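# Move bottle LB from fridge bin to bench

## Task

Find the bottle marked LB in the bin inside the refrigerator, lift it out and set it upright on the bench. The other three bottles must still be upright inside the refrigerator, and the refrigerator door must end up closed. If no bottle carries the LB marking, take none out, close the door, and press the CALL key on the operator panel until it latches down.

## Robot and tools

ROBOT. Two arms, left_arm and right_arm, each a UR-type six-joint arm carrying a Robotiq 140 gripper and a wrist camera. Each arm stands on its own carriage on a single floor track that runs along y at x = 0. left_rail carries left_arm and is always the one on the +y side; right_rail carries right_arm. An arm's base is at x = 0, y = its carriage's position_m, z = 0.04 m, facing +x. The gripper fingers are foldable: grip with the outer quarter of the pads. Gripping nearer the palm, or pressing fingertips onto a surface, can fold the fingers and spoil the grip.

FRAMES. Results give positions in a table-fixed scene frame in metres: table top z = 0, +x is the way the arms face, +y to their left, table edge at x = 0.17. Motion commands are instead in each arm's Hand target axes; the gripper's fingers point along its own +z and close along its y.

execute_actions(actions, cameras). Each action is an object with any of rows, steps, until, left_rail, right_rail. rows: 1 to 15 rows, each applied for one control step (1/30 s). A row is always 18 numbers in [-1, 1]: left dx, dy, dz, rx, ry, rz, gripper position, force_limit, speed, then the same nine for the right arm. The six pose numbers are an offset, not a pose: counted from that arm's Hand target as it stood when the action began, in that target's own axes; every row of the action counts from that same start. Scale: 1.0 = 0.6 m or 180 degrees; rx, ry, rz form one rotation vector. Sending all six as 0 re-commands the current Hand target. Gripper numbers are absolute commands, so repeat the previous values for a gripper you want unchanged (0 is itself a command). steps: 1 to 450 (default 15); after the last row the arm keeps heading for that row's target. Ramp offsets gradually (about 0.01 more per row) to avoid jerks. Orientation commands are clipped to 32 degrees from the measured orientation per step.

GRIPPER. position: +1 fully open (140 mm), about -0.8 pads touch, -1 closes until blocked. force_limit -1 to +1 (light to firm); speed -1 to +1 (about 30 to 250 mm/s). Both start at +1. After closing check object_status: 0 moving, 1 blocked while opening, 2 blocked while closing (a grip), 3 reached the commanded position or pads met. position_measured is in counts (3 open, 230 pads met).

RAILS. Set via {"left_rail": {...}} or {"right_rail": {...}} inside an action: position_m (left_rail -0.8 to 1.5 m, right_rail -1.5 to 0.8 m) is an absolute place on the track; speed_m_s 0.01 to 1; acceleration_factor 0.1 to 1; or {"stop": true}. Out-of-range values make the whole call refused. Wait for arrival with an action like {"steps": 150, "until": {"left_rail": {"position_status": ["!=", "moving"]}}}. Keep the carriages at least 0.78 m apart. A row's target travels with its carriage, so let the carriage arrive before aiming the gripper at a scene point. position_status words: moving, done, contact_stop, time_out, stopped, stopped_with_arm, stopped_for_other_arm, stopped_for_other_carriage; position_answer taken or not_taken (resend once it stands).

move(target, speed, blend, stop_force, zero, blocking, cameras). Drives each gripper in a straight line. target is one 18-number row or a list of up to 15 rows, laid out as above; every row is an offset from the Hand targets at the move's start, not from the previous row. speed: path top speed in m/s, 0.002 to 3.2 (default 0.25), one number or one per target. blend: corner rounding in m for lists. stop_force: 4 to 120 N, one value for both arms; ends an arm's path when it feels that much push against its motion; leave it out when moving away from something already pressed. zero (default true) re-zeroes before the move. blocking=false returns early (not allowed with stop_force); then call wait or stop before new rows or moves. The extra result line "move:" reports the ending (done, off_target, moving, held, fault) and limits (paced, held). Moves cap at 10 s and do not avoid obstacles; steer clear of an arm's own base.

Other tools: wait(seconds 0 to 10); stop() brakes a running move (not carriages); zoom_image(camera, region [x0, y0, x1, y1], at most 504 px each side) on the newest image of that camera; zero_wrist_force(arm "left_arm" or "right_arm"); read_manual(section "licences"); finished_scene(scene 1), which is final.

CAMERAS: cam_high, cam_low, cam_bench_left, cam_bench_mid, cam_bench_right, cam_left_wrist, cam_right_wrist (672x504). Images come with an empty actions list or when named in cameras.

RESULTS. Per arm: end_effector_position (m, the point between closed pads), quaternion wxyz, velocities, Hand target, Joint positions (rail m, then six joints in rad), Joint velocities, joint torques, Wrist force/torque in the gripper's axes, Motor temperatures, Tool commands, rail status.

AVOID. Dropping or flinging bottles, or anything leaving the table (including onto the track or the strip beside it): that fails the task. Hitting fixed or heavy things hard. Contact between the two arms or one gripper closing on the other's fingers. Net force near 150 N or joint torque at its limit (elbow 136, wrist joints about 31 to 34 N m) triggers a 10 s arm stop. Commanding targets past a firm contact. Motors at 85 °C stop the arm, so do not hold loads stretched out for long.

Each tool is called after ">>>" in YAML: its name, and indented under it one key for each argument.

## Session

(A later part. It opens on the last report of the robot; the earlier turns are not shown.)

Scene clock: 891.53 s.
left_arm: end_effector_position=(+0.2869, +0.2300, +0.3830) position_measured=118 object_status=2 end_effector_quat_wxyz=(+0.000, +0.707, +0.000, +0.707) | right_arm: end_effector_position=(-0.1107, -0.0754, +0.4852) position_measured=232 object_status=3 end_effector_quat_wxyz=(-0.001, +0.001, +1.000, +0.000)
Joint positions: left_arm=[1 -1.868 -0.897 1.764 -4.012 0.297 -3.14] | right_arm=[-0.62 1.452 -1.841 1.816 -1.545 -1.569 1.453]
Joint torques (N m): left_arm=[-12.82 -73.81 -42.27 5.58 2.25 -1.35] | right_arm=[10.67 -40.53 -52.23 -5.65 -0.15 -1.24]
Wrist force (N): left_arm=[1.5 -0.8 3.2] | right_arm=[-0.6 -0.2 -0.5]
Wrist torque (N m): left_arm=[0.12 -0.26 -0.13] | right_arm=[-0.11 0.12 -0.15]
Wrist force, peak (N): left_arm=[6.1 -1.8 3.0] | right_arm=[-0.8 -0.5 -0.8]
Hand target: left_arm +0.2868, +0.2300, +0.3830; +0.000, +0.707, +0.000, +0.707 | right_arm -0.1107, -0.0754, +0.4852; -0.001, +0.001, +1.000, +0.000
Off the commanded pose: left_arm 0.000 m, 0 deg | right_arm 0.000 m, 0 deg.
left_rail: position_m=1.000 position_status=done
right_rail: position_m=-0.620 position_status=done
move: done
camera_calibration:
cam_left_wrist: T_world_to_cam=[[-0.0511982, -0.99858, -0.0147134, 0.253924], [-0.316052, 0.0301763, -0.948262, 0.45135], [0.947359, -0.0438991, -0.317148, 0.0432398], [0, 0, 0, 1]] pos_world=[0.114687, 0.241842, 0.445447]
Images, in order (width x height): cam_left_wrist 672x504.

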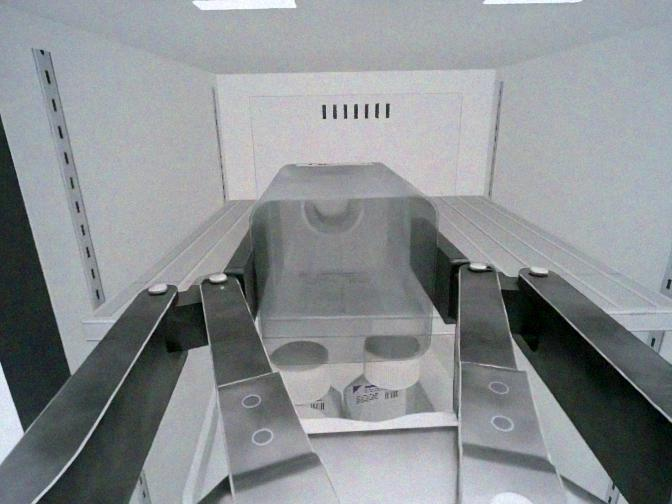

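>>> move:
  target: [0,0,-0.33,0,0,0,-1,-0.4,-1,0,0,0,0,0,0,-1,-1,-0.5]
  speed: 0.08

>>> execute_actions:
  actions:
    - {"left_rail":{"position_m":1.45,"speed_m_s":0.25,"acceleration_factor":0.2},"steps":150,"until":{"left_rail":{"position_status":["!=","moving"]}}}
  cameras: ["cam_left_wrist","cam_bench_left"]

Scene clock: 902.43 s.
left_arm: end_effector_position=(+0.0890, +0.2301, +0.3832) position_measured=118 object_status=2 end_effector_quat_wxyz=(+0.000, +0.707, +0.000, +0.707) | right_arm: end_effector_position=(-0.1107, -0.0754, +0.4852) position_measured=232 object_status=3 end_effector_quat_wxyz=(-0.001, +0.001, +1.000, +0.000)
Joint positions: left_arm=[1 -2.103 -0.854 1.677 -3.966 0.532 -3.141] | right_arm=[-0.62 1.452 -1.841 1.816 -1.545 -1.569 1.453]
Joint torques (N m): left_arm=[-13.73 -77.42 -42.74 7.1 2.82 -1.19] | right_arm=[11.4 -40.54 -52.86 -5.66 -0.04 -1.26]
Wrist force (N): left_arm=[1.3 -0.7 3.4] | right_arm=[-1.0 -0.3 -0.4]
Wrist torque (N m): left_arm=[0.18 -0.21 -0.16] | right_arm=[-0.13 0.22 -0.15]
Wrist force, peak (N): left_arm=[1.3 -0.8 4.5] | right_arm=[-1.3 -0.1 -0.3]
Hand target: left_arm +0.0888, +0.2301, +0.3832; +0.000, +0.707, +0.000, +0.707 | right_arm -0.1107, -0.0754, +0.4852; -0.001, +0.001, +1.000, +0.000
Off the commanded pose: left_arm 0.000 m, 0 deg | right_arm 0.000 m, 0 deg.
left_rail: position_m=1.000 position_status=done
right_rail: position_m=-0.620 position_status=done
move: done

Scene clock: 905.17 s.
left_arm: end_effector_position=(+0.0887, +0.6801, +0.3832) position_measured=118 object_status=2 end_effector_quat_wxyz=(+0.000, +0.707, +0.000, +0.707) | right_arm: end_effector_position=(-0.1107, -0.0754, +0.4852) position_measured=232 object_status=3 end_effector_quat_wxyz=(-0.001, +0.001, +1.000, +0.000)
Joint positions: left_arm=[1.45 -2.104 -0.854 1.677 -3.966 0.533 -3.141] | right_arm=[-0.62 1.452 -1.841 1.816 -1.545 -1.569 1.453]
Joint torques (N m): left_arm=[-8.55 -81.54 -36.55 6.2 0.55 -0.95] | right_arm=[10.4 -40.97 -53.11 -5.86 -0.36 -1.25]
Wrist force (N): left_arm=[1.9 -0.8 3.7] | right_arm=[-0.6 -0.4 -0.2]
Wrist torque (N m): left_arm=[0.15 -0.36 -0.16] | right_arm=[-0.16 0.14 -0.15]
Wrist force, peak (N): left_arm=[1.8 -1.9 3.8] | right_arm=[-0.9 -0.4 -0.5]
Hand target: left_arm +0.0888, +0.6801, +0.3832; +0.000, +0.707, +0.000, +0.707 | right_arm -0.1107, -0.0754, +0.4852; -0.001, +0.001, +1.000, +0.000
Tool commands: left_gripper/position=-1.0 left_gripper/force_limit=-0.4 left_gripper/speed=-1.0 right_gripper/position=-1.0 right_gripper/force_limit=-1.0 right_gripper/speed=-0.5
Off the commanded pose: left_arm 0.000 m, 0 deg | right_arm 0.000 m, 0 deg.
left_rail: position_m=1.450 speed_m_s=0.25 position_status=done
right_rail: position_m=-0.620 position_status=done
camera_calibration:
cam_left_wrist: T_world_to_cam=[[-0.0511982, -0.99858, -0.0147134, 0.693239], [-0.316052, 0.0301763, -0.948262, 0.375221], [0.947359, -0.0438991, -0.317148, 0.250797], [0, 0, 0, 1]] pos_world=[-0.083513, 0.691942, 0.445547]
Images, in order (width x height): cam_bench_left 672x504, cam_left_wrist 672x504.

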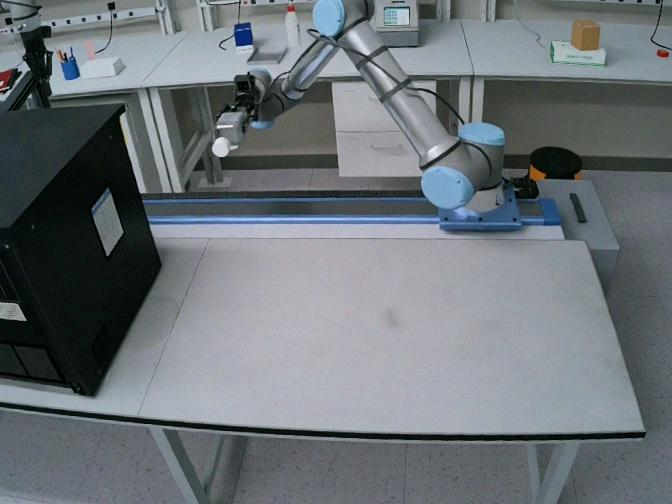

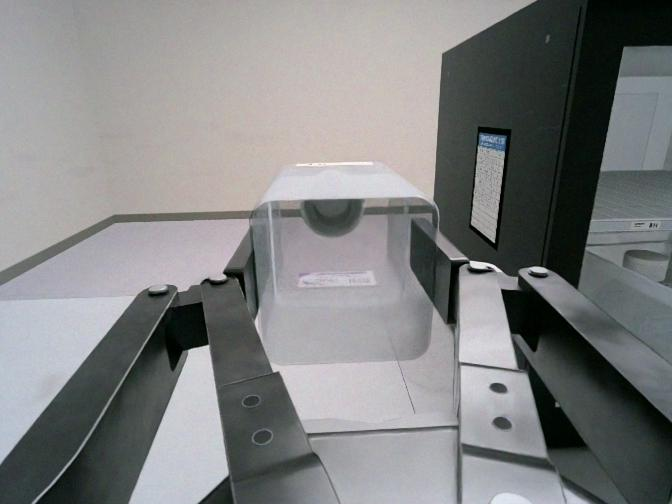

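>>> move:
  target:
    - [-0.25,0,0.402,0,-0.122,0,-1,-0.4,-1,0,0,0,0,0,0,-1,-1,-0.5]
    - [-0.46,0,0.402,0,-0.122,0,-1,-0.4,-1,0,0,0,0,0,0,-1,-1,-0.5]
  speed: [0.15,0.08]
  blend: [0.02,0]

>>> move:
  target: [-0.0927,0,0.0375,0,0,0,-1,-0.4,-1,0,0,0,0,0,0,-1,-1,-0.5]
  speed: 0.02
  stop_force: 12
  cameras: ["cam_left_wrist","cam_bench_left"]

Scene clock: 913.53 s.
left_arm: end_effector_position=(+0.3297, +0.6798, +0.1072) position_measured=118 object_status=2 end_effector_quat_wxyz=(+0.000, +0.829, +0.000, +0.559) | right_arm: end_effector_position=(-0.1107, -0.0754, +0.4852) position_measured=232 object_status=3 end_effector_quat_wxyz=(-0.001, +0.001, +1.000, +0.000)
Joint positions: left_arm=[1.45 -1.781 -0.681 1.523 -5.079 0.435 -2.088] | right_arm=[-0.62 1.452 -1.841 1.816 -1.545 -1.569 1.453]
Joint torques (N m): left_arm=[12.73 -86.43 -38.96 1.89 -4.49 2.53] | right_arm=[10.77 -41.28 -53.64 -5.7 -0.21 -1.25]
Wrist force (N): left_arm=[1.5 -0.2 4.0] | right_arm=[-0.6 0.0 -0.2]
Wrist torque (N m): left_arm=[0.18 -0.36 -0.15] | right_arm=[-0.06 0.12 -0.15]
Wrist force, peak (N): left_arm=[1.7 -0.4 5.2] | right_arm=[-1.1 -0.2 -0.7]
Hand target: left_arm +0.3297, +0.6798, +0.1070; +0.000, +0.829, +0.000, +0.559 | right_arm -0.1107, -0.0754, +0.4852; -0.001, +0.001, +1.000, +0.000
Off the commanded pose: left_arm 0.000 m, 0 deg | right_arm 0.000 m, 0 deg.
left_rail: position_m=1.450 speed_m_s=0.25 position_status=done
right_rail: position_m=-0.620 position_status=done
move: done

Scene clock: 917.50 s.
left_arm: end_effector_position=(+0.3298, +0.6798, +0.0470) position_measured=118 object_status=2 end_effector_quat_wxyz=(+0.000, +0.829, +0.000, +0.559) | right_arm: end_effector_position=(-0.1107, -0.0754, +0.4852) position_measured=232 object_status=3 end_effector_quat_wxyz=(-0.001, +0.001, +1.000, +0.000)
Joint positions: left_arm=[1.45 -1.781 -0.605 1.51 -5.143 0.435 -2.087] | right_arm=[-0.62 1.452 -1.841 1.816 -1.545 -1.569 1.453]
Joint torques (N m): left_arm=[13.31 -83.97 -35.13 1.09 -0.83 2.14] | right_arm=[10.71 -41.68 -53.8 -5.73 -0.26 -1.24]
Wrist force (N): left_arm=[5.4 -0.1 1.3] | right_arm=[-0.7 -0.1 -0.2]
Wrist torque (N m): left_arm=[0.26 0.05 -0.04] | right_arm=[-0.08 0.14 -0.15]
Wrist force, peak (N): left_arm=[6.0 0.1 1.4] | right_arm=[-1.2 0.1 -0.5]
Hand target: left_arm +0.3298, +0.6798, +0.0470; +0.000, +0.829, +0.000, +0.559 | right_arm -0.1107, -0.0754, +0.4852; -0.001, +0.001, +1.000, +0.000
Off the commanded pose: left_arm 0.000 m, 0 deg | right_arm 0.000 m, 0 deg.
left_rail: position_m=1.450 speed_m_s=0.25 position_status=done
right_rail: position_m=-0.620 position_status=done
move: done
camera_calibration:
cam_left_wrist: T_world_to_cam=[[-0.0532668, -0.998565, 0.00547624, 0.700016], [-0.647668, 0.0303736, -0.761317, 0.233013], [0.760058, -0.0440997, -0.648357, -0.00664267], [0, 0, 0, 1]] pos_world=[0.193252, 0.691642, 0.169257]
Images, in order (width x height): cam_bench_left 672x504, cam_left_wrist 672x504.

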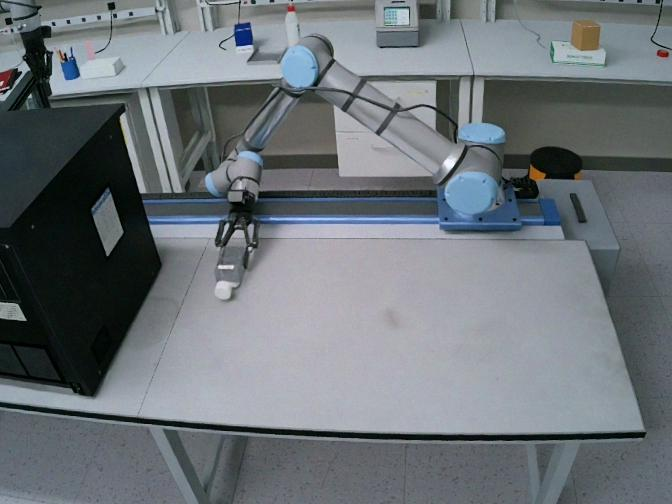

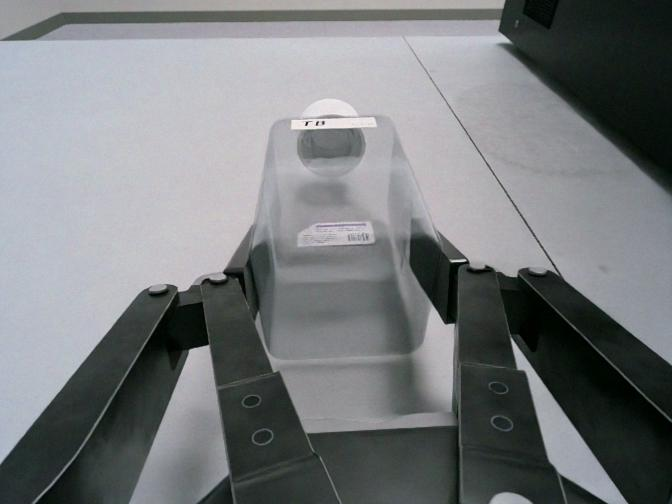

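>>> move:
  target: [-0.02,0,0.008,0,0,0,-1,-0.4,-1,0,0,0,0,0,0,-1,-1,-0.5]
  speed: 0.01
  stop_force: 6
  cameras: ["cam_left_wrist"]

Scene clock: 921.47 s.
left_arm: end_effector_position=(+0.3298, +0.6798, +0.0458) position_measured=118 object_status=2 end_effector_quat_wxyz=(+0.000, +0.829, +0.000, +0.559) | right_arm: end_effector_position=(-0.1107, -0.0754, +0.4852) position_measured=232 object_status=3 end_effector_quat_wxyz=(-0.001, +0.001, +1.000, +0.000)
Joint positions: left_arm=[1.45 -1.781 -0.604 1.51 -5.144 0.435 -2.087] | right_arm=[-0.62 1.452 -1.841 1.816 -1.545 -1.569 1.453]
Joint torques (N m): left_arm=[10.88 -113.98 -14.49 5.99 1.75 1.21] | right_arm=[11.05 -40.97 -54.06 -5.73 -0.41 -1.11]
Wrist force (N): left_arm=[7.6 1.7 1.2] | right_arm=[-0.7 0.0 0.0]
Wrist torque (N m): left_arm=[0.37 -0.01 0.00] | right_arm=[-0.08 0.15 -0.15]
Wrist force, peak (N): left_arm=[15.0 -0.2 -4.2] | right_arm=[-1.2 -0.2 -0.5]
Hand target: left_arm +0.3298, +0.6798, +0.0458; +0.000, +0.829, +0.000, +0.559 (not the last commanded pose) | right_arm -0.1107, -0.0754, +0.4852; -0.001, +0.001, +1.000, +0.000
Off the commanded pose: left_arm 0.012 m, 0 deg | right_arm 0.000 m, 0 deg.
left_rail: position_m=1.450 speed_m_s=0.25 position_status=done
right_rail: position_m=-0.620 position_status=done
move: contact (left_arm)
camera_calibration:
cam_left_wrist: T_world_to_cam=[[-0.0532668, -0.998565, 0.00547624, 0.700028], [-0.647668, 0.0303736, -0.761317, 0.232164], [0.760058, -0.0440997, -0.648357, -0.0074967], [0, 0, 0, 1]] pos_world=[0.193352, 0.691642, 0.168057]
Images, in order (width x height): cam_left_wrist 672x504.

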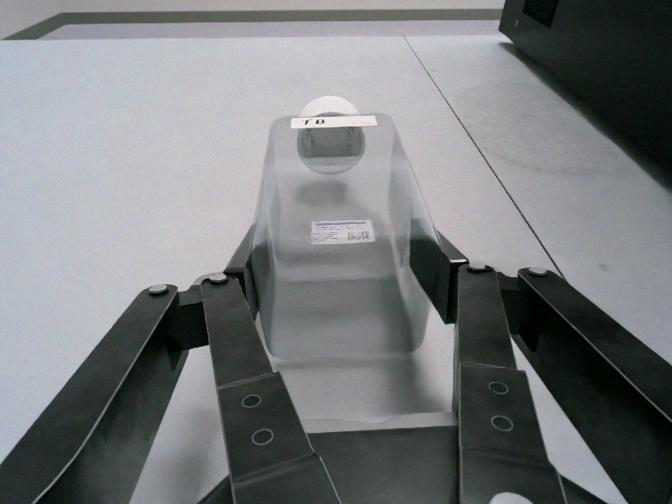

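>>> execute_actions:
  actions:
    - {"rows":[[0,0,0,0,0,0,0.25,-0.4,-1,0,0,0,0,0,0,-1,-1,-0.5]],"steps":60}
  cameras: ["cam_left_wrist"]

Scene clock: 926.27 s.
left_arm: end_effector_position=(+0.3298, +0.6798, +0.0457) position_measured=98 object_status=3 end_effector_quat_wxyz=(+0.000, +0.829, +0.000, +0.559) | right_arm: end_effector_position=(-0.1107, -0.0754, +0.4852) position_measured=232 object_status=3 end_effector_quat_wxyz=(-0.001, +0.001, +1.000, +0.000)
Joint positions: left_arm=[1.45 -1.781 -0.604 1.51 -5.144 0.435 -2.087] | right_arm=[-0.62 1.452 -1.841 1.816 -1.545 -1.569 1.453]
Joint torques (N m): left_arm=[-3 -114.74 -35.77 5.93 -5.76 1.21] | right_arm=[10.99 -41.79 -53.7 -5.7 -0.36 -1.13]
Wrist force (N): left_arm=[4.5 0.2 2.4] | right_arm=[-0.9 0.2 -0.2]
Wrist torque (N m): left_arm=[0.27 -0.16 -0.13] | right_arm=[-0.03 0.18 -0.15]
Wrist force, peak (N): left_arm=[8.3 1.8 1.1] | right_arm=[-0.9 -0.5 -1.1]
Hand target: left_arm +0.3298, +0.6798, +0.0458; +0.000, +0.829, +0.000, +0.559 | right_arm -0.1107, -0.0754, +0.4852; -0.001, +0.001, +1.000, +0.000
Off the commanded pose: left_arm 0.000 m, 0 deg | right_arm 0.000 m, 0 deg.
left_rail: position_m=1.450 speed_m_s=0.25 position_status=done
right_rail: position_m=-0.620 position_status=done
camera_calibration:
cam_left_wrist: T_world_to_cam=[[-0.0533319, -0.998562, 0.00540062, 0.700052], [-0.647664, 0.0304734, -0.761316, 0.232095], [0.760057, -0.0441003, -0.648358, -0.00749594], [0, 0, 0, 1]] pos_world=[0.193352, 0.691642, 0.168057]
Images, in order (width x height): cam_left_wrist 672x504.

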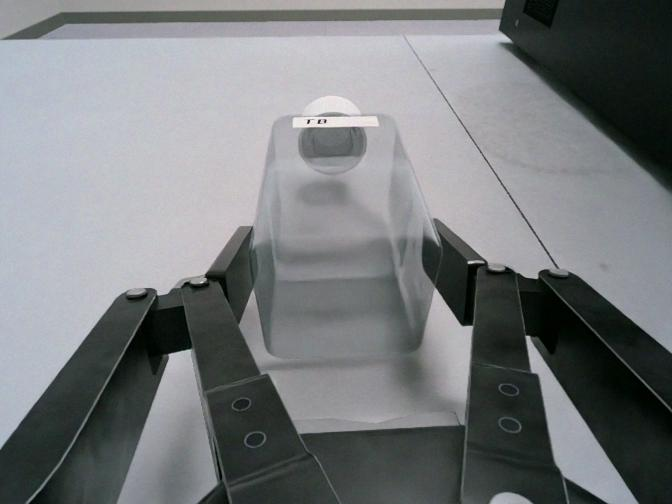

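>>> move:
  target:
    - [0,0,-0.15,0,0,0,0.25,-0.4,-1,0,0,0,0,0,0,-1,-1,-0.5]
    - [0.25,0,-0.155,0,0,0,0.25,-0.4,-1,0,0,0,0,0,0,-1,-1,-0.5]
    - [0.319,0,0.1046,0,-0.3778,0,0.25,-0.4,-1,0,0,0,0,0,0,-1,-1,-0.5]
  speed: [0.08,0.2,0.2]
  blend: [0.01,0.03,0]
  cameras: ["cam_left_wrist"]

Scene clock: 941.03 s.
left_arm: end_effector_position=(+0.4596, +0.6798, +0.1997) position_measured=98 object_status=3 end_effector_quat_wxyz=(+0.000, +1.000, +0.000, +0.000) | right_arm: end_effector_position=(-0.1107, -0.0754, +0.4852) position_measured=232 object_status=3 end_effector_quat_wxyz=(-0.001, +0.001, +1.000, +0.000)
Joint positions: left_arm=[1.45 -1.228 -0.774 0.965 -4.904 1.571 -1.228] | right_arm=[-0.62 1.452 -1.841 1.816 -1.545 -1.569 1.453]
Joint torques (N m): left_arm=[12.56 -92.61 -54.17 10.2 2.56 2.28] | right_arm=[10.51 -41.05 -53.92 -6.03 -0.26 -1.26]
Wrist force (N): left_arm=[2.4 1.3 -1.1] | right_arm=[-0.8 -0.2 -0.2]
Wrist torque (N m): left_arm=[0.37 -0.51 -0.07] | right_arm=[-0.10 0.16 -0.15]
Wrist force, peak (N): left_arm=[5.8 0.3 1.9] | right_arm=[-1.2 -0.1 -0.8]
Hand target: left_arm +0.4597, +0.6798, +0.1997; +0.000, +1.000, +0.000, +0.000 | right_arm -0.1107, -0.0754, +0.4852; -0.001, +0.001, +1.000, +0.000
Off the commanded pose: left_arm 0.000 m, 0 deg | right_arm 0.000 m, 0 deg.
left_rail: position_m=1.450 speed_m_s=0.25 position_status=done
right_rail: position_m=-0.620 position_status=done
move: done
camera_calibration:
cam_left_wrist: T_world_to_cam=[[-0.0157698, -0.998542, 0.0516316, 0.679752], [-0.948541, 0.0312734, 0.315107, 0.356109], [-0.316263, -0.0440055, -0.947651, 0.548112], [0, 0, 0, 1]] pos_world=[0.521851, 0.691743, 0.372109]
Images, in order (width x height): cam_left_wrist 672x504.

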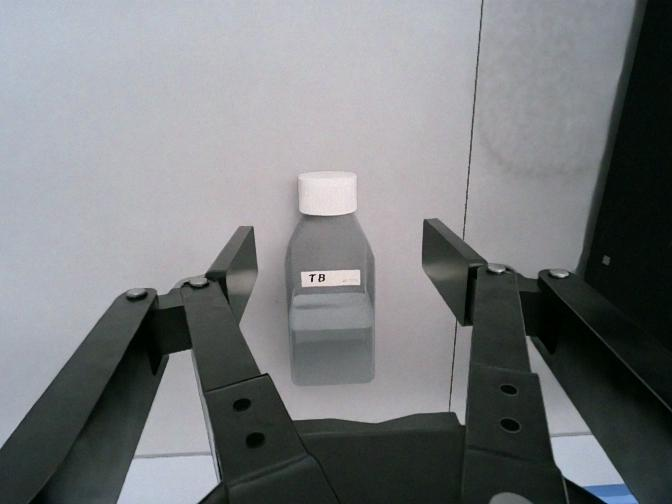

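>>> move:
  target: [0,0.001,0.2387,0,0,0,0.25,-0.4,-1,0,0,0,0,0,0,-1,-1,-0.5]
  speed: 0.06
  stop_force: 8

>>> execute_actions:
  actions:
    - {"rows":[[0,0,0,0,0,0,-1,0,-1,0,0,0,0,0,0,-1,-1,-0.5]],"steps":100}
  cameras: ["cam_left_wrist"]

Scene clock: 955.67 s.
left_arm: end_effector_position=(+0.4596, +0.6791, +0.0565) position_measured=98 object_status=3 end_effector_quat_wxyz=(+0.000, +1.000, +0.000, +0.000) | right_arm: end_effector_position=(-0.1107, -0.0754, +0.4852) position_measured=232 object_status=3 end_effector_quat_wxyz=(-0.001, +0.001, +1.000, +0.000)
Joint positions: left_arm=[1.45 -1.228 -0.694 1.081 -5.1 1.571 -1.228] | right_arm=[-0.62 1.452 -1.841 1.816 -1.545 -1.569 1.453]
Joint torques (N m): left_arm=[-16.13 -93.73 -32.34 1 0.71 -0.9] | right_arm=[10.69 -43.72 -54.75 -6.17 -0.56 -0.97]
Wrist force (N): left_arm=[2.2 1.6 -0.8] | right_arm=[-0.8 -0.4 -0.5]
Wrist torque (N m): left_arm=[0.40 -0.46 -0.06] | right_arm=[-0.14 0.16 -0.16]
Wrist force, peak (N): left_arm=[2.9 1.7 -1.2] | right_arm=[-0.9 -0.1 -0.9]
Hand target: left_arm +0.4597, +0.6791, +0.0565; +0.000, +1.000, +0.000, +0.000 | right_arm -0.1107, -0.0754, +0.4852; -0.001, +0.001, +1.000, +0.000
Off the commanded pose: left_arm 0.000 m, 0 deg | right_arm 0.000 m, 0 deg.
left_rail: position_m=1.450 speed_m_s=0.25 position_status=done
right_rail: position_m=-0.620 position_status=done
move: done

Scene clock: 959.20 s.
left_arm: end_effector_position=(+0.4597, +0.6791, +0.0565) position_measured=160 object_status=2 end_effector_quat_wxyz=(+0.000, +1.000, +0.000, +0.000) | right_arm: end_effector_position=(-0.1107, -0.0754, +0.4852) position_measured=232 object_status=3 end_effector_quat_wxyz=(-0.001, +0.001, +1.000, +0.000)
Joint positions: left_arm=[1.45 -1.228 -0.694 1.081 -5.1 1.571 -1.228] | right_arm=[-0.62 1.452 -1.841 1.816 -1.545 -1.569 1.453]
Joint torques (N m): left_arm=[-12.75 -95.16 -33.32 1.87 -1.87 -1.05] | right_arm=[11.32 -42.43 -53.63 -6.24 -0.54 -0.8]
Wrist force (N): left_arm=[2.7 0.9 -5.6] | right_arm=[-0.6 -0.3 -0.6]
Wrist torque (N m): left_arm=[0.52 -0.50 0.01] | right_arm=[-0.13 0.12 -0.14]
Wrist force, peak (N): left_arm=[3.2 0.8 -5.7] | right_arm=[-1.2 -0.5 -0.5]
Hand target: left_arm +0.4597, +0.6791, +0.0565; +0.000, +1.000, +0.000, +0.000 | right_arm -0.1107, -0.0754, +0.4852; -0.001, +0.001, +1.000, +0.000
Off the commanded pose: left_arm 0.000 m, 0 deg | right_arm 0.000 m, 0 deg.
left_rail: position_m=1.450 speed_m_s=0.25 position_status=done
right_rail: position_m=-0.620 position_status=done
camera_calibration:
cam_left_wrist: T_world_to_cam=[[-0.0157534, -0.998542, 0.0516365, 0.686443], [-0.948441, 0.0312733, 0.315407, 0.40126], [-0.316562, -0.0440054, -0.94755, 0.412449], [0, 0, 0, 1]] pos_world=[0.521951, 0.691043, 0.22881]
Images, in order (width x height): cam_left_wrist 672x504.

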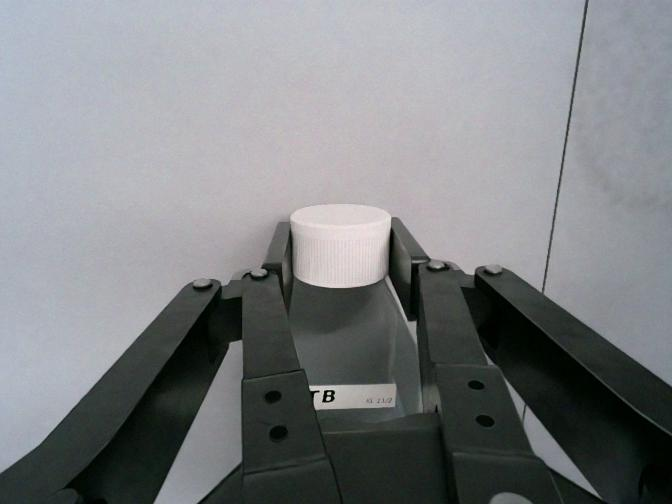

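Arc to upright.

>>> move:
  target:
    - [-0.033,0,-0.0673,0,0.0833,0,-1,0,-1,0,0,0,0,0,0,-1,-1,-0.5]
    - [-0.081,0,-0.119,0,0.1667,0,-1,0,-1,0,0,0,0,0,0,-1,-1,-0.5]
    - [-0.1408,0,-0.1565,0,0.25,0,-1,0,-1,0,0,0,0,0,0,-1,-1,-0.5]
    - [-0.2082,0,-0.1773,0,0.3333,0,-1,0,-1,0,0,0,0,0,0,-1,-1,-0.5]
    - [-0.2788,0,-0.1798,0,0.4167,0,-1,0,-1,0,0,0,0,0,0,-1,-1,-0.5]
    - [-0.3475,0,-0.1642,0,0.5,0,-1,0,-1,0,0,0,0,0,0,-1,-1,-0.5]
  speed: 0.1
  blend: 0.01
  cameras: ["cam_left_wrist","cam_bench_left"]

Scene clock: 970.90 s.
left_arm: end_effector_position=(+0.2721, +0.6788, +0.1592) position_measured=160 object_status=2 end_effector_quat_wxyz=(+0.001, +0.755, -0.004, +0.655) | right_arm: end_effector_position=(-0.1107, -0.0754, +0.4852) position_measured=232 object_status=3 end_effector_quat_wxyz=(-0.001, +0.001, +1.000, +0.000)
Joint positions: left_arm=[1.45 -1.883 -0.628 1.631 -4.588 0.336 -2.717] | right_arm=[-0.62 1.452 -1.841 1.816 -1.545 -1.569 1.453]
Joint torques (N m): left_arm=[13.32 -103.58 -32.18 -2.05 2.18 1.42] | right_arm=[10.2 -42.42 -54.01 -6.29 -0.41 -0.92]
Wrist force (N): left_arm=[18.4 -0.7 1.8] | right_arm=[-1.0 0.1 -0.7]
Wrist torque (N m): left_arm=[0.26 -0.03 0.19] | right_arm=[-0.03 0.23 -0.15]
Wrist force, peak (N): left_arm=[39.4 -5.2 0.4] | right_arm=[-1.2 -0.5 -0.4]
Hand target: left_arm +0.2721, +0.6788, +0.1592; +0.001, +0.755, -0.004, +0.655 (not the last commanded pose) | right_arm -0.1107, -0.0754, +0.4852; -0.001, +0.001, +1.000, +0.000
Off the commanded pose: left_arm 0.021 m, 8 deg | right_arm 0.000 m, 0 deg.
left_rail: position_m=1.450 speed_m_s=0.25 position_status=done
right_rail: position_m=-0.620 position_status=done
move: held (left_arm; a check stopped the path); path passed 5 of 6 targets; limits=held
pose unreachable (left arm): on one or more control steps of this call, first in action 0 (counted from 0), this arm could not follow its commanded pose, so it was not sent that pose on those steps. It may still have moved: this result reports where it is.
cause: moving toward the commanded pose would bring a part of the arm (just beyond joint 5 (wrist 1)) too close to the robot's own body.
camera_calibration:
cam_left_wrist: T_world_to_cam=[[-0.0597972, -0.998146, -0.0113167, 0.699541], [-0.445857, 0.0368504, -0.894345, 0.24298], [0.893105, -0.0484337, -0.447234, 0.0445943], [0, 0, 0, 1]] pos_world=[0.110338, 0.69145, 0.245169]
Images, in order (width x height): cam_bench_left 672x504, cam_left_wrist 672x504.

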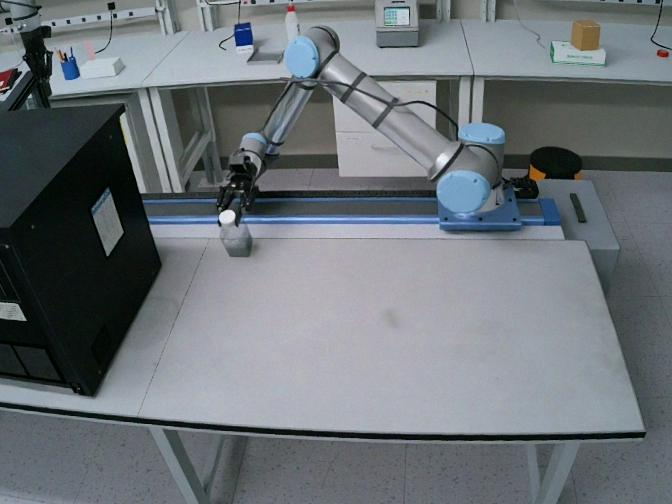

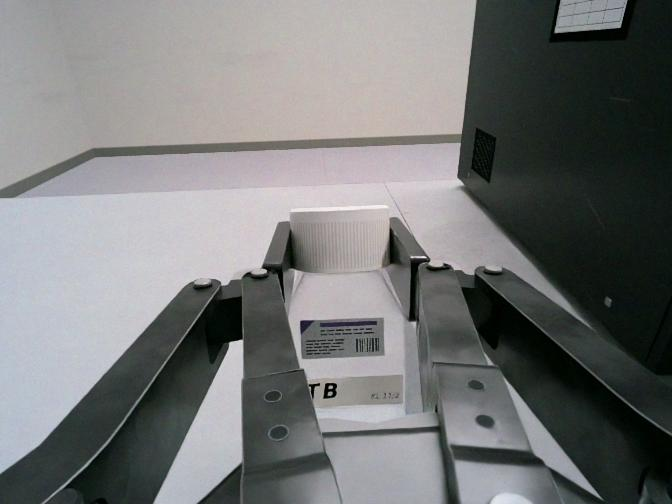

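>>> move:
  target:
    - [0.099,0,-0.014,0,0,0,-1,0,-1,0,0,0,0,0,0,-1,-1,-0.5]
    - [0.1223,0,0.151,0,0.0454,0,-1,0,-1,0,0,0,0,0,0,-1,-1,-0.5]
  speed: [0.05,0.12]
  cameras: ["cam_left_wrist","cam_bench_left"]

Scene clock: 977.43 s.
left_arm: end_effector_position=(+0.3721, +0.6779, +0.2190) position_measured=160 object_status=2 end_effector_quat_wxyz=(+0.001, +0.707, -0.004, +0.707) | right_arm: end_effector_position=(-0.1107, -0.0754, +0.4852) position_measured=232 object_status=3 end_effector_quat_wxyz=(-0.001, +0.001, +1.000, +0.000)
Joint positions: left_arm=[1.45 -1.758 -0.672 1.749 -4.218 0.18 -3.139] | right_arm=[-0.62 1.452 -1.841 1.816 -1.545 -1.569 1.453]
Joint torques (N m): left_arm=[11.77 -114.2 -15.07 4.9 -0.59 -2.4] | right_arm=[9.87 -43.98 -53.68 -6.17 -0.55 -1]
Wrist force (N): left_arm=[0.1 -1.2 3.8] | right_arm=[-0.9 -0.4 -0.6]
Wrist torque (N m): left_arm=[0.01 0.14 0.00] | right_arm=[-0.15 0.19 -0.15]
Wrist force, peak (N): left_arm=[18.4 -0.5 1.8] | right_arm=[-0.8 -0.1 -1.0]
Hand target: left_arm +0.3721, +0.6779, +0.2190; +0.001, +0.707, -0.004, +0.707 | right_arm -0.1107, -0.0754, +0.4852; -0.001, +0.001, +1.000, +0.000
Off the commanded pose: left_arm 0.000 m, 0 deg | right_arm 0.000 m, 0 deg.
left_rail: position_m=1.450 speed_m_s=0.25 position_status=done
right_rail: position_m=-0.620 position_status=done
move: done
camera_calibration:
cam_left_wrist: T_world_to_cam=[[-0.0582875, -0.998121, -0.0188988, 0.706419], [-0.314875, 0.0363459, -0.948437, 0.304602], [0.947342, -0.0493313, -0.316402, -0.06632], [0, 0, 0, 1]] pos_world=[0.199915, 0.690749, 0.281263]
Images, in order (width x height): cam_bench_left 672x504, cam_left_wrist 672x504.

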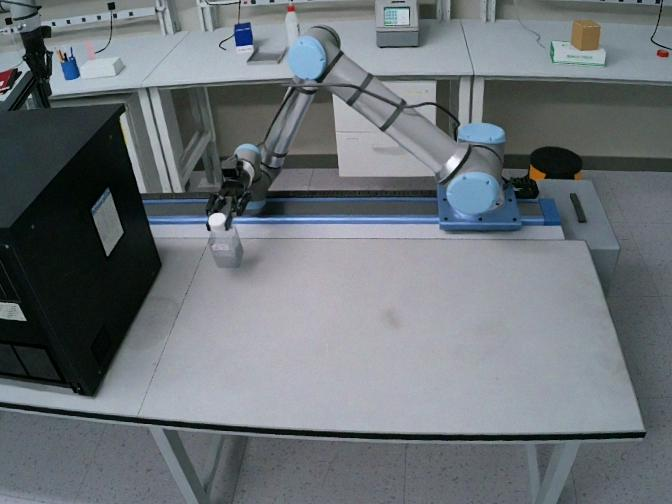

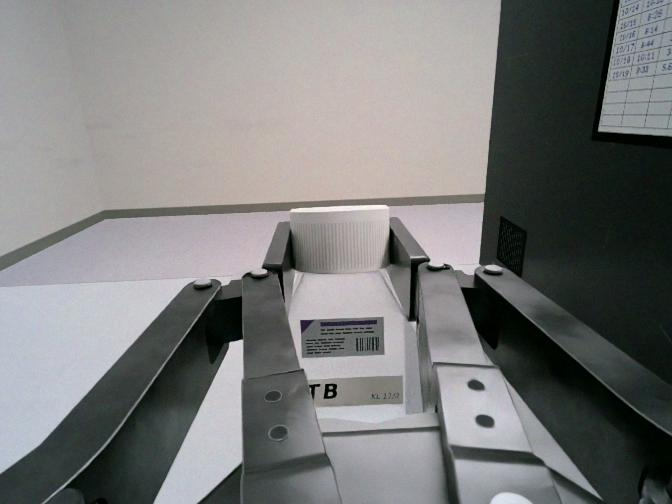

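>>> move:
  target: [-0.16,0,0,0,0,0,-1,0,-1,0,0,0,0,0,0,-1,-1,-0.5]
  speed: 0.025
  stop_force: 8
  cameras: ["cam_left_wrist"]

Scene clock: 1023.87 s.
left_arm: end_effector_position=(+0.3722, +0.6780, +0.2013) position_measured=160 object_status=2 end_effector_quat_wxyz=(+0.001, +0.707, -0.004, +0.707) | right_arm: end_effector_position=(-0.1107, -0.0754, +0.4852) position_measured=232 object_status=3 end_effector_quat_wxyz=(-0.001, +0.001, +1.000, +0.000)
Joint positions: left_arm=[1.45 -1.758 -0.647 1.743 -4.236 0.18 -3.141] | right_arm=[-0.62 1.452 -1.841 1.816 -1.545 -1.569 1.453]
Joint torques (N m): left_arm=[11.37 -113.7 -13.23 2.07 1.91 0.67] | right_arm=[10.47 -42.94 -54.24 -6.26 -0.43 -0.81]
Wrist force (N): left_arm=[0.4 -1.3 3.5] | right_arm=[-0.6 0.1 0.0]
Wrist torque (N m): left_arm=[-0.02 0.07 0.01] | right_arm=[-0.03 0.12 -0.15]
Wrist force, peak (N): left_arm=[0.3 -1.8 4.2] | right_arm=[-1.2 -0.3 -0.9]
Hand target: left_arm +0.3722, +0.6780, +0.2013; +0.001, +0.707, -0.004, +0.707 (not the last commanded pose) | right_arm -0.1107, -0.0754, +0.4852; -0.001, +0.001, +1.000, +0.000
Off the commanded pose: left_arm 0.078 m, 0 deg | right_arm 0.000 m, 0 deg.
left_rail: position_m=1.450 speed_m_s=0.25 position_status=done
right_rail: position_m=-0.620 position_status=done
move: held (left_arm; a check stopped the path); limits=held
pose unreachable (left arm): on one or more control steps of this call, first in action 0 (counted from 0), this arm could not follow its commanded pose, so it was not sent that pose on those steps. It may still have moved: this result reports where it is.
cause: moving toward the commanded pose would bring a part of the arm (just beyond joint 5 (wrist 1)) too close to the robot's own body.
camera_calibration:
cam_left_wrist: T_world_to_cam=[[-0.058157, -0.998129, -0.0188529, 0.706052], [-0.314673, 0.0362503, -0.948508, 0.287859], [0.947417, -0.0492298, -0.316193, -0.0720608], [0, 0, 0, 1]] pos_world=[0.199915, 0.690749, 0.263562]
Images, in order (width x height): cam_left_wrist 672x504.

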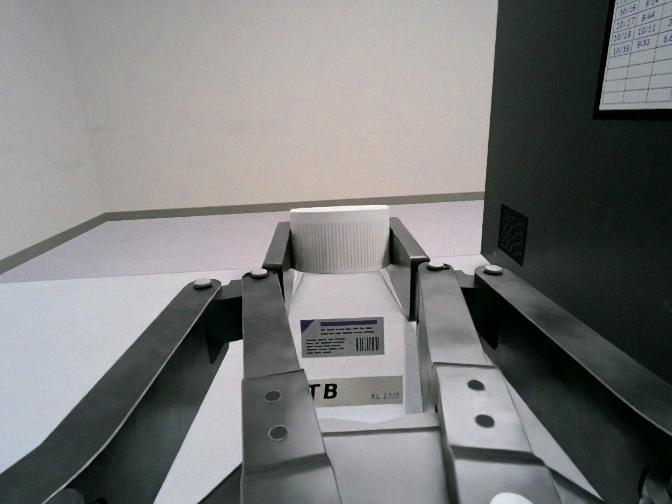

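>>> move:
  target: [0.01,0,0.26,0,0,0,-1,0,-1,0,0,0,0,0,0,-1,-1,-0.5]
  speed: 0.15

>>> move:
  target: [-0.14,0,0,0,0,0,-1,0,-1,0,0,0,0,0,0,-1,-1,-0.5]
  speed: 0.03
  stop_force: 8
  cameras: ["cam_left_wrist"]

Scene clock: 1027.80 s.
left_arm: end_effector_position=(+0.5280, +0.6768, +0.2074) position_measured=160 object_status=2 end_effector_quat_wxyz=(+0.001, +0.707, -0.004, +0.707) end_effector_velocity=(+0.002, +0.000, -0.001) end_effector_angular_velocity=(+0.001, +0.000, +0.001) | right_arm: end_effector_position=(-0.1107, -0.0754, +0.4852) position_measured=232 object_status=3 end_effector_quat_wxyz=(-0.001, +0.001, +1.000, +0.000)
Joint positions: left_arm=[1.45 -1.554 -0.637 1.692 -4.202 -0.024 -3.134] | right_arm=[-0.62 1.452 -1.841 1.816 -1.545 -1.569 1.453]
Joint velocities: left_arm=[0 0.003 0.003 -0.004 -0.006 -0.002 0.008] | right_arm=[within noise]
Joint torques (N m): left_arm=[13.43 -86.77 -35.81 -1.65 -2.82 1.21] | right_arm=[10.11 -43.64 -53.71 -6.47 -0.64 -1.01]
Wrist force (N): left_arm=[0.1 -1.4 3.9] | right_arm=[-0.7 -0.3 -0.5]
Wrist torque (N m): left_arm=[-0.01 0.18 0.01] | right_arm=[-0.12 0.14 -0.15]
Wrist force, peak (N): left_arm=[-0.1 -1.6 6.0] | right_arm=[-1.1 -0.3 -0.6]
Hand target: left_arm +0.5282, +0.6768, +0.2074; +0.001, +0.707, -0.004, +0.707 | right_arm -0.1107, -0.0754, +0.4852; -0.001, +0.001, +1.000, +0.000
Off the commanded pose: left_arm 0.000 m, 0 deg | right_arm 0.000 m, 0 deg.
left_rail: position_m=1.450 speed_m_s=0.25 position_status=done
right_rail: position_m=-0.620 position_status=done
move: done

Scene clock: 1029.53 s.
left_arm: end_effector_position=(+0.5282, +0.6769, +0.1913) position_measured=160 object_status=2 end_effector_quat_wxyz=(+0.001, +0.707, -0.004, +0.707) | right_arm: end_effector_position=(-0.1107, -0.0754, +0.4852) position_measured=232 object_status=3 end_effector_quat_wxyz=(-0.001, +0.001, +1.000, +0.000)
Joint positions: left_arm=[1.45 -1.553 -0.614 1.688 -4.212 -0.025 -3.142] | right_arm=[-0.62 1.452 -1.841 1.816 -1.545 -1.569 1.453]
Joint torques (N m): left_arm=[7.68 -116.91 -15.01 1.86 -1.69 0.2] | right_arm=[10.74 -42.91 -54.39 -6.44 -0.61 -1.05]
Wrist force (N): left_arm=[0.1 -1.5 3.9] | right_arm=[-0.5 -0.1 -0.3]
Wrist torque (N m): left_arm=[-0.04 0.17 0.01] | right_arm=[-0.09 0.11 -0.15]
Wrist force, peak (N): left_arm=[0.3 -1.5 4.0] | right_arm=[-0.9 -0.2 -1.0]
Hand target: left_arm +0.5282, +0.6769, +0.1913; +0.001, +0.707, -0.004, +0.707 (not the last commanded pose) | right_arm -0.1107, -0.0754, +0.4852; -0.001, +0.001, +1.000, +0.000
Off the commanded pose: left_arm 0.068 m, 0 deg | right_arm 0.000 m, 0 deg.
left_rail: position_m=1.450 speed_m_s=0.25 position_status=done
right_rail: position_m=-0.620 position_status=done
move: held (left_arm; a check stopped the path); limits=held
pose unreachable (left arm): on one or more control steps of this call, first in action 0 (counted from 0), this arm could not follow its commanded pose, so it was not sent that pose on those steps. It may still have moved: this result reports where it is.
cause: moving toward the commanded pose would bring a part of the arm (just beyond joint 4 (elbow)) too close to the robot's own body.
camera_calibration:
cam_left_wrist: T_world_to_cam=[[-0.0581995, -0.998126, -0.0189139, 0.713966], [-0.315179, 0.0363481, -0.948336, 0.327568], [0.947246, -0.0492314, -0.316704, -0.222877], [0, 0, 0, 1]] pos_world=[0.355914, 0.689749, 0.253563]
Images, in order (width x height): cam_left_wrist 672x504.

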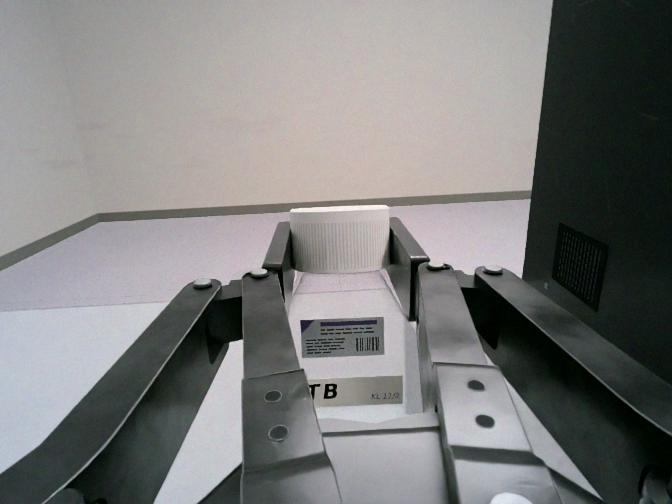

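>>> move:
  target:
    - [0.02,0,0.0,0,0,0,-1,0,-1,0,0,0,0,0,0,-1,-1,-0.5]
    - [0.02,0,0.2,0,0,0,-1,0,-1,0,0,0,0,0,0,-1,-1,-0.5]
  speed: 0.15
  blend: 0.008

>>> move:
  target: [-0.14,0,0,0,0,0,-1,0,-1,0,0,0,0,0,0,-1,-1,-0.5]
  speed: 0.03
  stop_force: 8
  cameras: ["cam_left_wrist"]

Scene clock: 1034.50 s.
left_arm: end_effector_position=(+0.6479, +0.6761, +0.2033) position_measured=160 object_status=2 end_effector_quat_wxyz=(+0.001, +0.707, -0.004, +0.707) | right_arm: end_effector_position=(-0.1107, -0.0754, +0.4852) position_measured=232 object_status=3 end_effector_quat_wxyz=(-0.001, +0.001, +1.000, +0.000)
Joint positions: left_arm=[1.45 -1.403 -0.599 1.605 -4.147 -0.175 -3.139] | right_arm=[-0.62 1.452 -1.841 1.816 -1.545 -1.569 1.453]
Joint torques (N m): left_arm=[11.83 -90.42 -39.61 3.42 -2.97 -1.17] | right_arm=[10.63 -44.47 -53.72 -6.46 -0.47 -0.94]
Wrist force (N): left_arm=[0.0 -1.7 3.5] | right_arm=[-0.6 0.1 -0.7]
Wrist torque (N m): left_arm=[-0.06 0.19 0.02] | right_arm=[-0.04 0.12 -0.15]
Wrist force, peak (N): left_arm=[-0.2 -2.0 5.9] | right_arm=[-1.2 -0.6 -0.7]
Hand target: left_arm +0.6482, +0.6760, +0.2033; +0.001, +0.707, -0.004, +0.707 | right_arm -0.1107, -0.0754, +0.4852; -0.001, +0.001, +1.000, +0.000
Off the commanded pose: left_arm 0.000 m, 0 deg | right_arm 0.000 m, 0 deg.
left_rail: position_m=1.450 speed_m_s=0.25 position_status=done
right_rail: position_m=-0.620 position_status=done
move: done; blend cut to 0.006 m at target 1

Scene clock: 1045.57 s.
left_arm: end_effector_position=(+0.6482, +0.6758, +0.1791) position_measured=160 object_status=2 end_effector_quat_wxyz=(+0.002, +0.707, -0.003, +0.707) | right_arm: end_effector_position=(-0.1107, -0.0754, +0.4852) position_measured=232 object_status=3 end_effector_quat_wxyz=(-0.001, +0.001, +1.000, +0.000)
Joint positions: left_arm=[1.45 -1.403 -0.565 1.594 -4.171 -0.175 -3.14] | right_arm=[-0.62 1.452 -1.841 1.816 -1.545 -1.569 1.453]
Joint torques (N m): left_arm=[-0.9 -104.1 -27.44 -0.22 -0.19 -0.02] | right_arm=[11.09 -44.72 -54.39 -6.57 -0.58 -0.91]
Wrist force (N): left_arm=[0.0 -2.1 3.5] | right_arm=[-0.6 -0.2 -0.4]
Wrist torque (N m): left_arm=[-0.15 0.19 0.00] | right_arm=[-0.10 0.13 -0.15]
Wrist force, peak (N): left_arm=[-0.4 -2.2 4.0] | right_arm=[-1.2 -0.1 -0.9]
Hand target: left_arm +0.6482, +0.6758, +0.1791; +0.002, +0.707, -0.003, +0.707 (not the last commanded pose) | right_arm -0.1107, -0.0754, +0.4852; -0.001, +0.001, +1.000, +0.000
Tool commands: left_gripper/position=-1.0 left_gripper/force_limit=+0.003922 left_gripper/speed=-1.0 right_gripper/position=-1.0 right_gripper/force_limit=-1.0 right_gripper/speed=-0.5
Off the commanded pose: left_arm 0.060 m, 0 deg | right_arm 0.000 m, 0 deg.
FORCE FAULT: contact force on the left arm reached its limit, and that arm stopped for 10 seconds. The contact can be on any part of that arm, not only on its tool. That arm's remaining commands of this call were not run. That arm's target is now where it stood when the stop ended, not its last command. That arm accepts commands again.
left_rail: position_m=1.450 speed_m_s=0.25 position_status=done
right_rail: position_m=-0.620 position_status=done
move: fault (left_arm)
camera_calibration:
cam_left_wrist: T_world_to_cam=[[-0.0582109, -0.998168, -0.0164977, 0.719168], [-0.314955, 0.0340442, -0.948496, 0.355367], [0.94732, -0.0500168, -0.31636, -0.34004], [0, 0, 0, 1]] pos_world=[0.475914, 0.688744, 0.241354]
Images, in order (width x height): cam_left_wrist 672x504.

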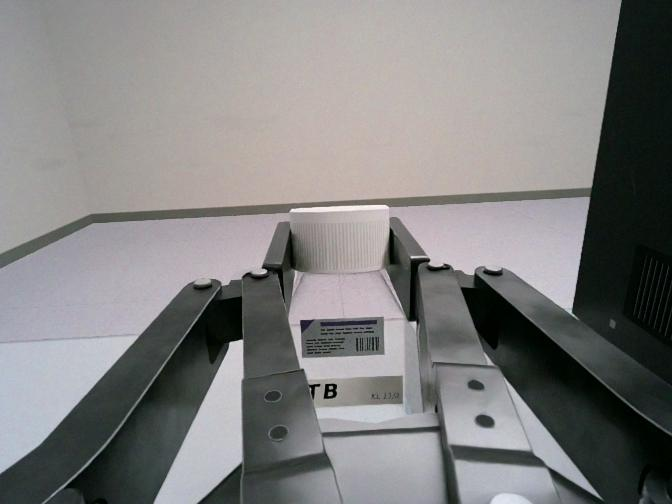

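>>> move:
  target: [0.05,0,0,0,-0.111,0,-1,0.003922,-1,0,0,0,0,0,0,-1,-1,-0.5]
  speed: 0.1

>>> move:
  target: [-0.1096,0,0.0399,0,0,0,-1,0.003922,-1,0,0,0,0,0,0,-1,-1,-0.5]
  speed: 0.02
  stop_force: 4
  cameras: ["cam_left_wrist","cam_bench_left"]

Scene clock: 1060.47 s.
left_arm: end_effector_position=(+0.6482, +0.6758, +0.2091) position_measured=160 object_status=2 end_effector_quat_wxyz=(+0.002, +0.819, -0.003, +0.574) | right_arm: end_effector_position=(-0.1107, -0.0754, +0.4852) position_measured=232 object_status=3 end_effector_quat_wxyz=(-0.001, +0.001, +1.000, +0.000)
Joint positions: left_arm=[1.45 -1.378 -0.942 1.843 -2.972 -0.4 -4.176] | right_arm=[-0.62 1.452 -1.841 1.816 -1.545 -1.569 1.453]
Joint torques (N m): left_arm=[12.81 -108.56 -48.35 -1.03 0.08 -2.6] | right_arm=[9.7 -44.2 -53.92 -6.59 -0.77 -0.91]
Wrist force (N): left_arm=[0.4 -0.8 3.7] | right_arm=[-0.9 -0.4 -0.5]
Wrist torque (N m): left_arm=[0.00 0.02 0.01] | right_arm=[-0.15 0.20 -0.15]
Wrist force, peak (N): left_arm=[0.6 -4.4 3.1] | right_arm=[-1.1 -0.6 -0.5]
Hand target: left_arm +0.6482, +0.6758, +0.2091; +0.002, +0.819, -0.003, +0.574 | right_arm -0.1107, -0.0754, +0.4852; -0.001, +0.001, +1.000, +0.000
Off the commanded pose: left_arm 0.000 m, 0 deg | right_arm 0.000 m, 0 deg.
left_rail: position_m=1.450 speed_m_s=0.25 position_status=done
right_rail: position_m=-0.620 position_status=done
move: done

Scene clock: 1063.67 s.
left_arm: end_effector_position=(+0.6482, +0.6759, +0.1706) position_measured=160 object_status=2 end_effector_quat_wxyz=(+0.002, +0.819, -0.003, +0.574) | right_arm: end_effector_position=(-0.1107, -0.0754, +0.4852) position_measured=232 object_status=3 end_effector_quat_wxyz=(-0.001, +0.001, +1.000, +0.000)
Joint positions: left_arm=[1.45 -1.378 -0.889 1.846 -3.027 -0.4 -4.176] | right_arm=[-0.62 1.452 -1.841 1.816 -1.545 -1.569 1.453]
Joint torques (N m): left_arm=[3.45 -108.23 -27.64 -1.19 0.09 -0.55] | right_arm=[9.94 -44.67 -54.17 -6.54 -0.72 -0.67]
Wrist force (N): left_arm=[2.4 -1.5 3.0] | right_arm=[-0.9 -0.1 -0.6]
Wrist torque (N m): left_arm=[-0.04 0.02 0.02] | right_arm=[-0.08 0.20 -0.15]
Wrist force, peak (N): left_arm=[11.7 -2.8 -0.3] | right_arm=[-1.1 -0.4 -0.4]
Hand target: left_arm +0.6482, +0.6759, +0.1706; +0.002, +0.819, -0.003, +0.574 (not the last commanded pose) | right_arm -0.1107, -0.0754, +0.4852; -0.001, +0.001, +1.000, +0.000
Off the commanded pose: left_arm 0.032 m, 0 deg | right_arm 0.000 m, 0 deg.
left_rail: position_m=1.450 speed_m_s=0.25 position_status=done
right_rail: position_m=-0.620 position_status=done
move: contact (left_arm)
camera_calibration:
cam_left_wrist: T_world_to_cam=[[-0.0603472, -0.998176, 0.00183326, 0.7174], [-0.620117, 0.0360514, -0.78368, 0.515707], [0.782184, -0.0484297, -0.621162, -0.184804], [0, 0, 0, 1]] pos_world=[0.507642, 0.688549, 0.288041]
Images, in order (width x height): cam_bench_left 672x504, cam_left_wrist 672x504.

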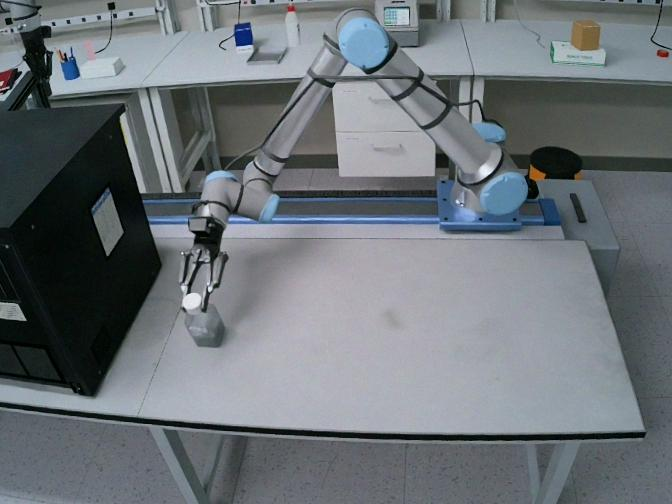

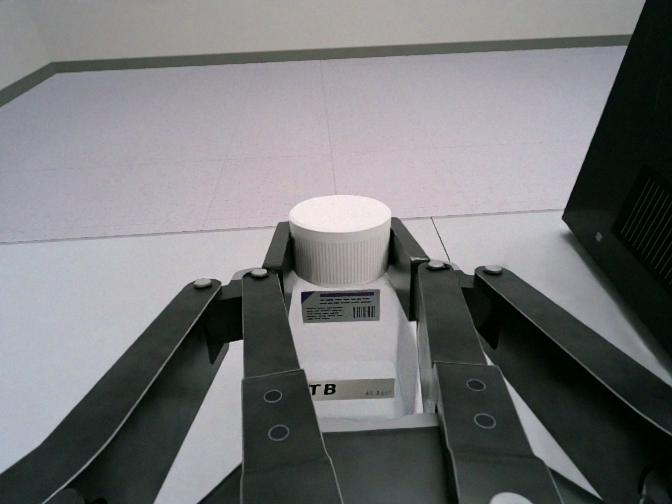

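>>> move:
  target: [-0.0304,0,-0.0688,0,0,0,-1,0.003922,-1,0,0,0,0,0,0,-1,-1,-0.5]
  speed: 0.03
  cameras: ["cam_left_wrist"]

Scene clock: 1068.53 s.
left_arm: end_effector_position=(+0.6033, +0.6762, +0.1676) position_measured=160 object_status=2 end_effector_quat_wxyz=(+0.002, +0.819, -0.003, +0.574) | right_arm: end_effector_position=(-0.1107, -0.0754, +0.4852) position_measured=232 object_status=3 end_effector_quat_wxyz=(-0.001, +0.001, +1.000, +0.000)
Joint positions: left_arm=[1.45 -1.433 -0.926 1.895 -2.918 -0.376 -4.307] | right_arm=[-0.62 1.452 -1.841 1.816 -1.545 -1.569 1.453]
Joint torques (N m): left_arm=[-14.81 -99.25 -20.4 -0.38 3.5 -2.07] | right_arm=[11.21 -44.91 -54.09 -6.7 -0.74 -0.88]
Wrist force (N): left_arm=[9.2 -1.5 2.1] | right_arm=[-0.7 -0.1 -0.3]
Wrist torque (N m): left_arm=[-0.16 0.56 -0.22] | right_arm=[-0.07 0.15 -0.14]
Wrist force, peak (N): left_arm=[10.1 -2.4 0.5] | right_arm=[-0.9 -0.4 -0.7]
Hand target: left_arm +0.6032, +0.6762, +0.1676; +0.002, +0.819, -0.003, +0.574 | right_arm -0.1107, -0.0754, +0.4852; -0.001, +0.001, +1.000, +0.000
Off the commanded pose: left_arm 0.000 m, 0 deg | right_arm 0.000 m, 0 deg.
left_rail: position_m=1.450 speed_m_s=0.25 position_status=done
right_rail: position_m=-0.620 position_status=done
move: done
camera_calibration:
cam_left_wrist: T_world_to_cam=[[-0.0604096, -0.998172, 0.00175542, 0.715038], [-0.620112, 0.0361511, -0.78368, 0.485369], [0.782184, -0.0484303, -0.621163, -0.151453], [0, 0, 0, 1]] pos_world=[0.462643, 0.688849, 0.285041]
Images, in order (width x height): cam_left_wrist 672x504.

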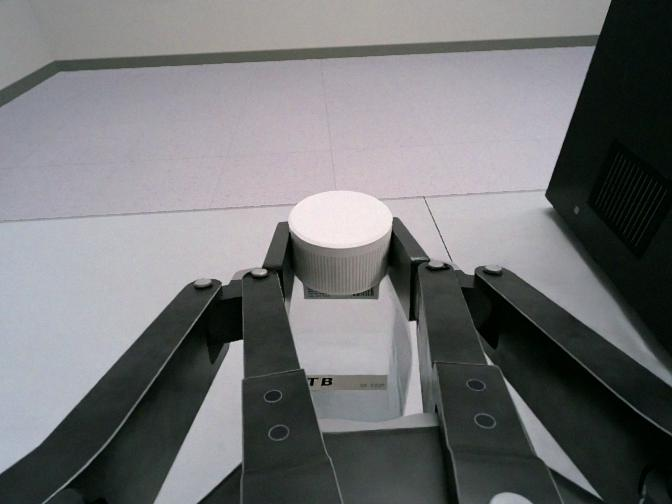

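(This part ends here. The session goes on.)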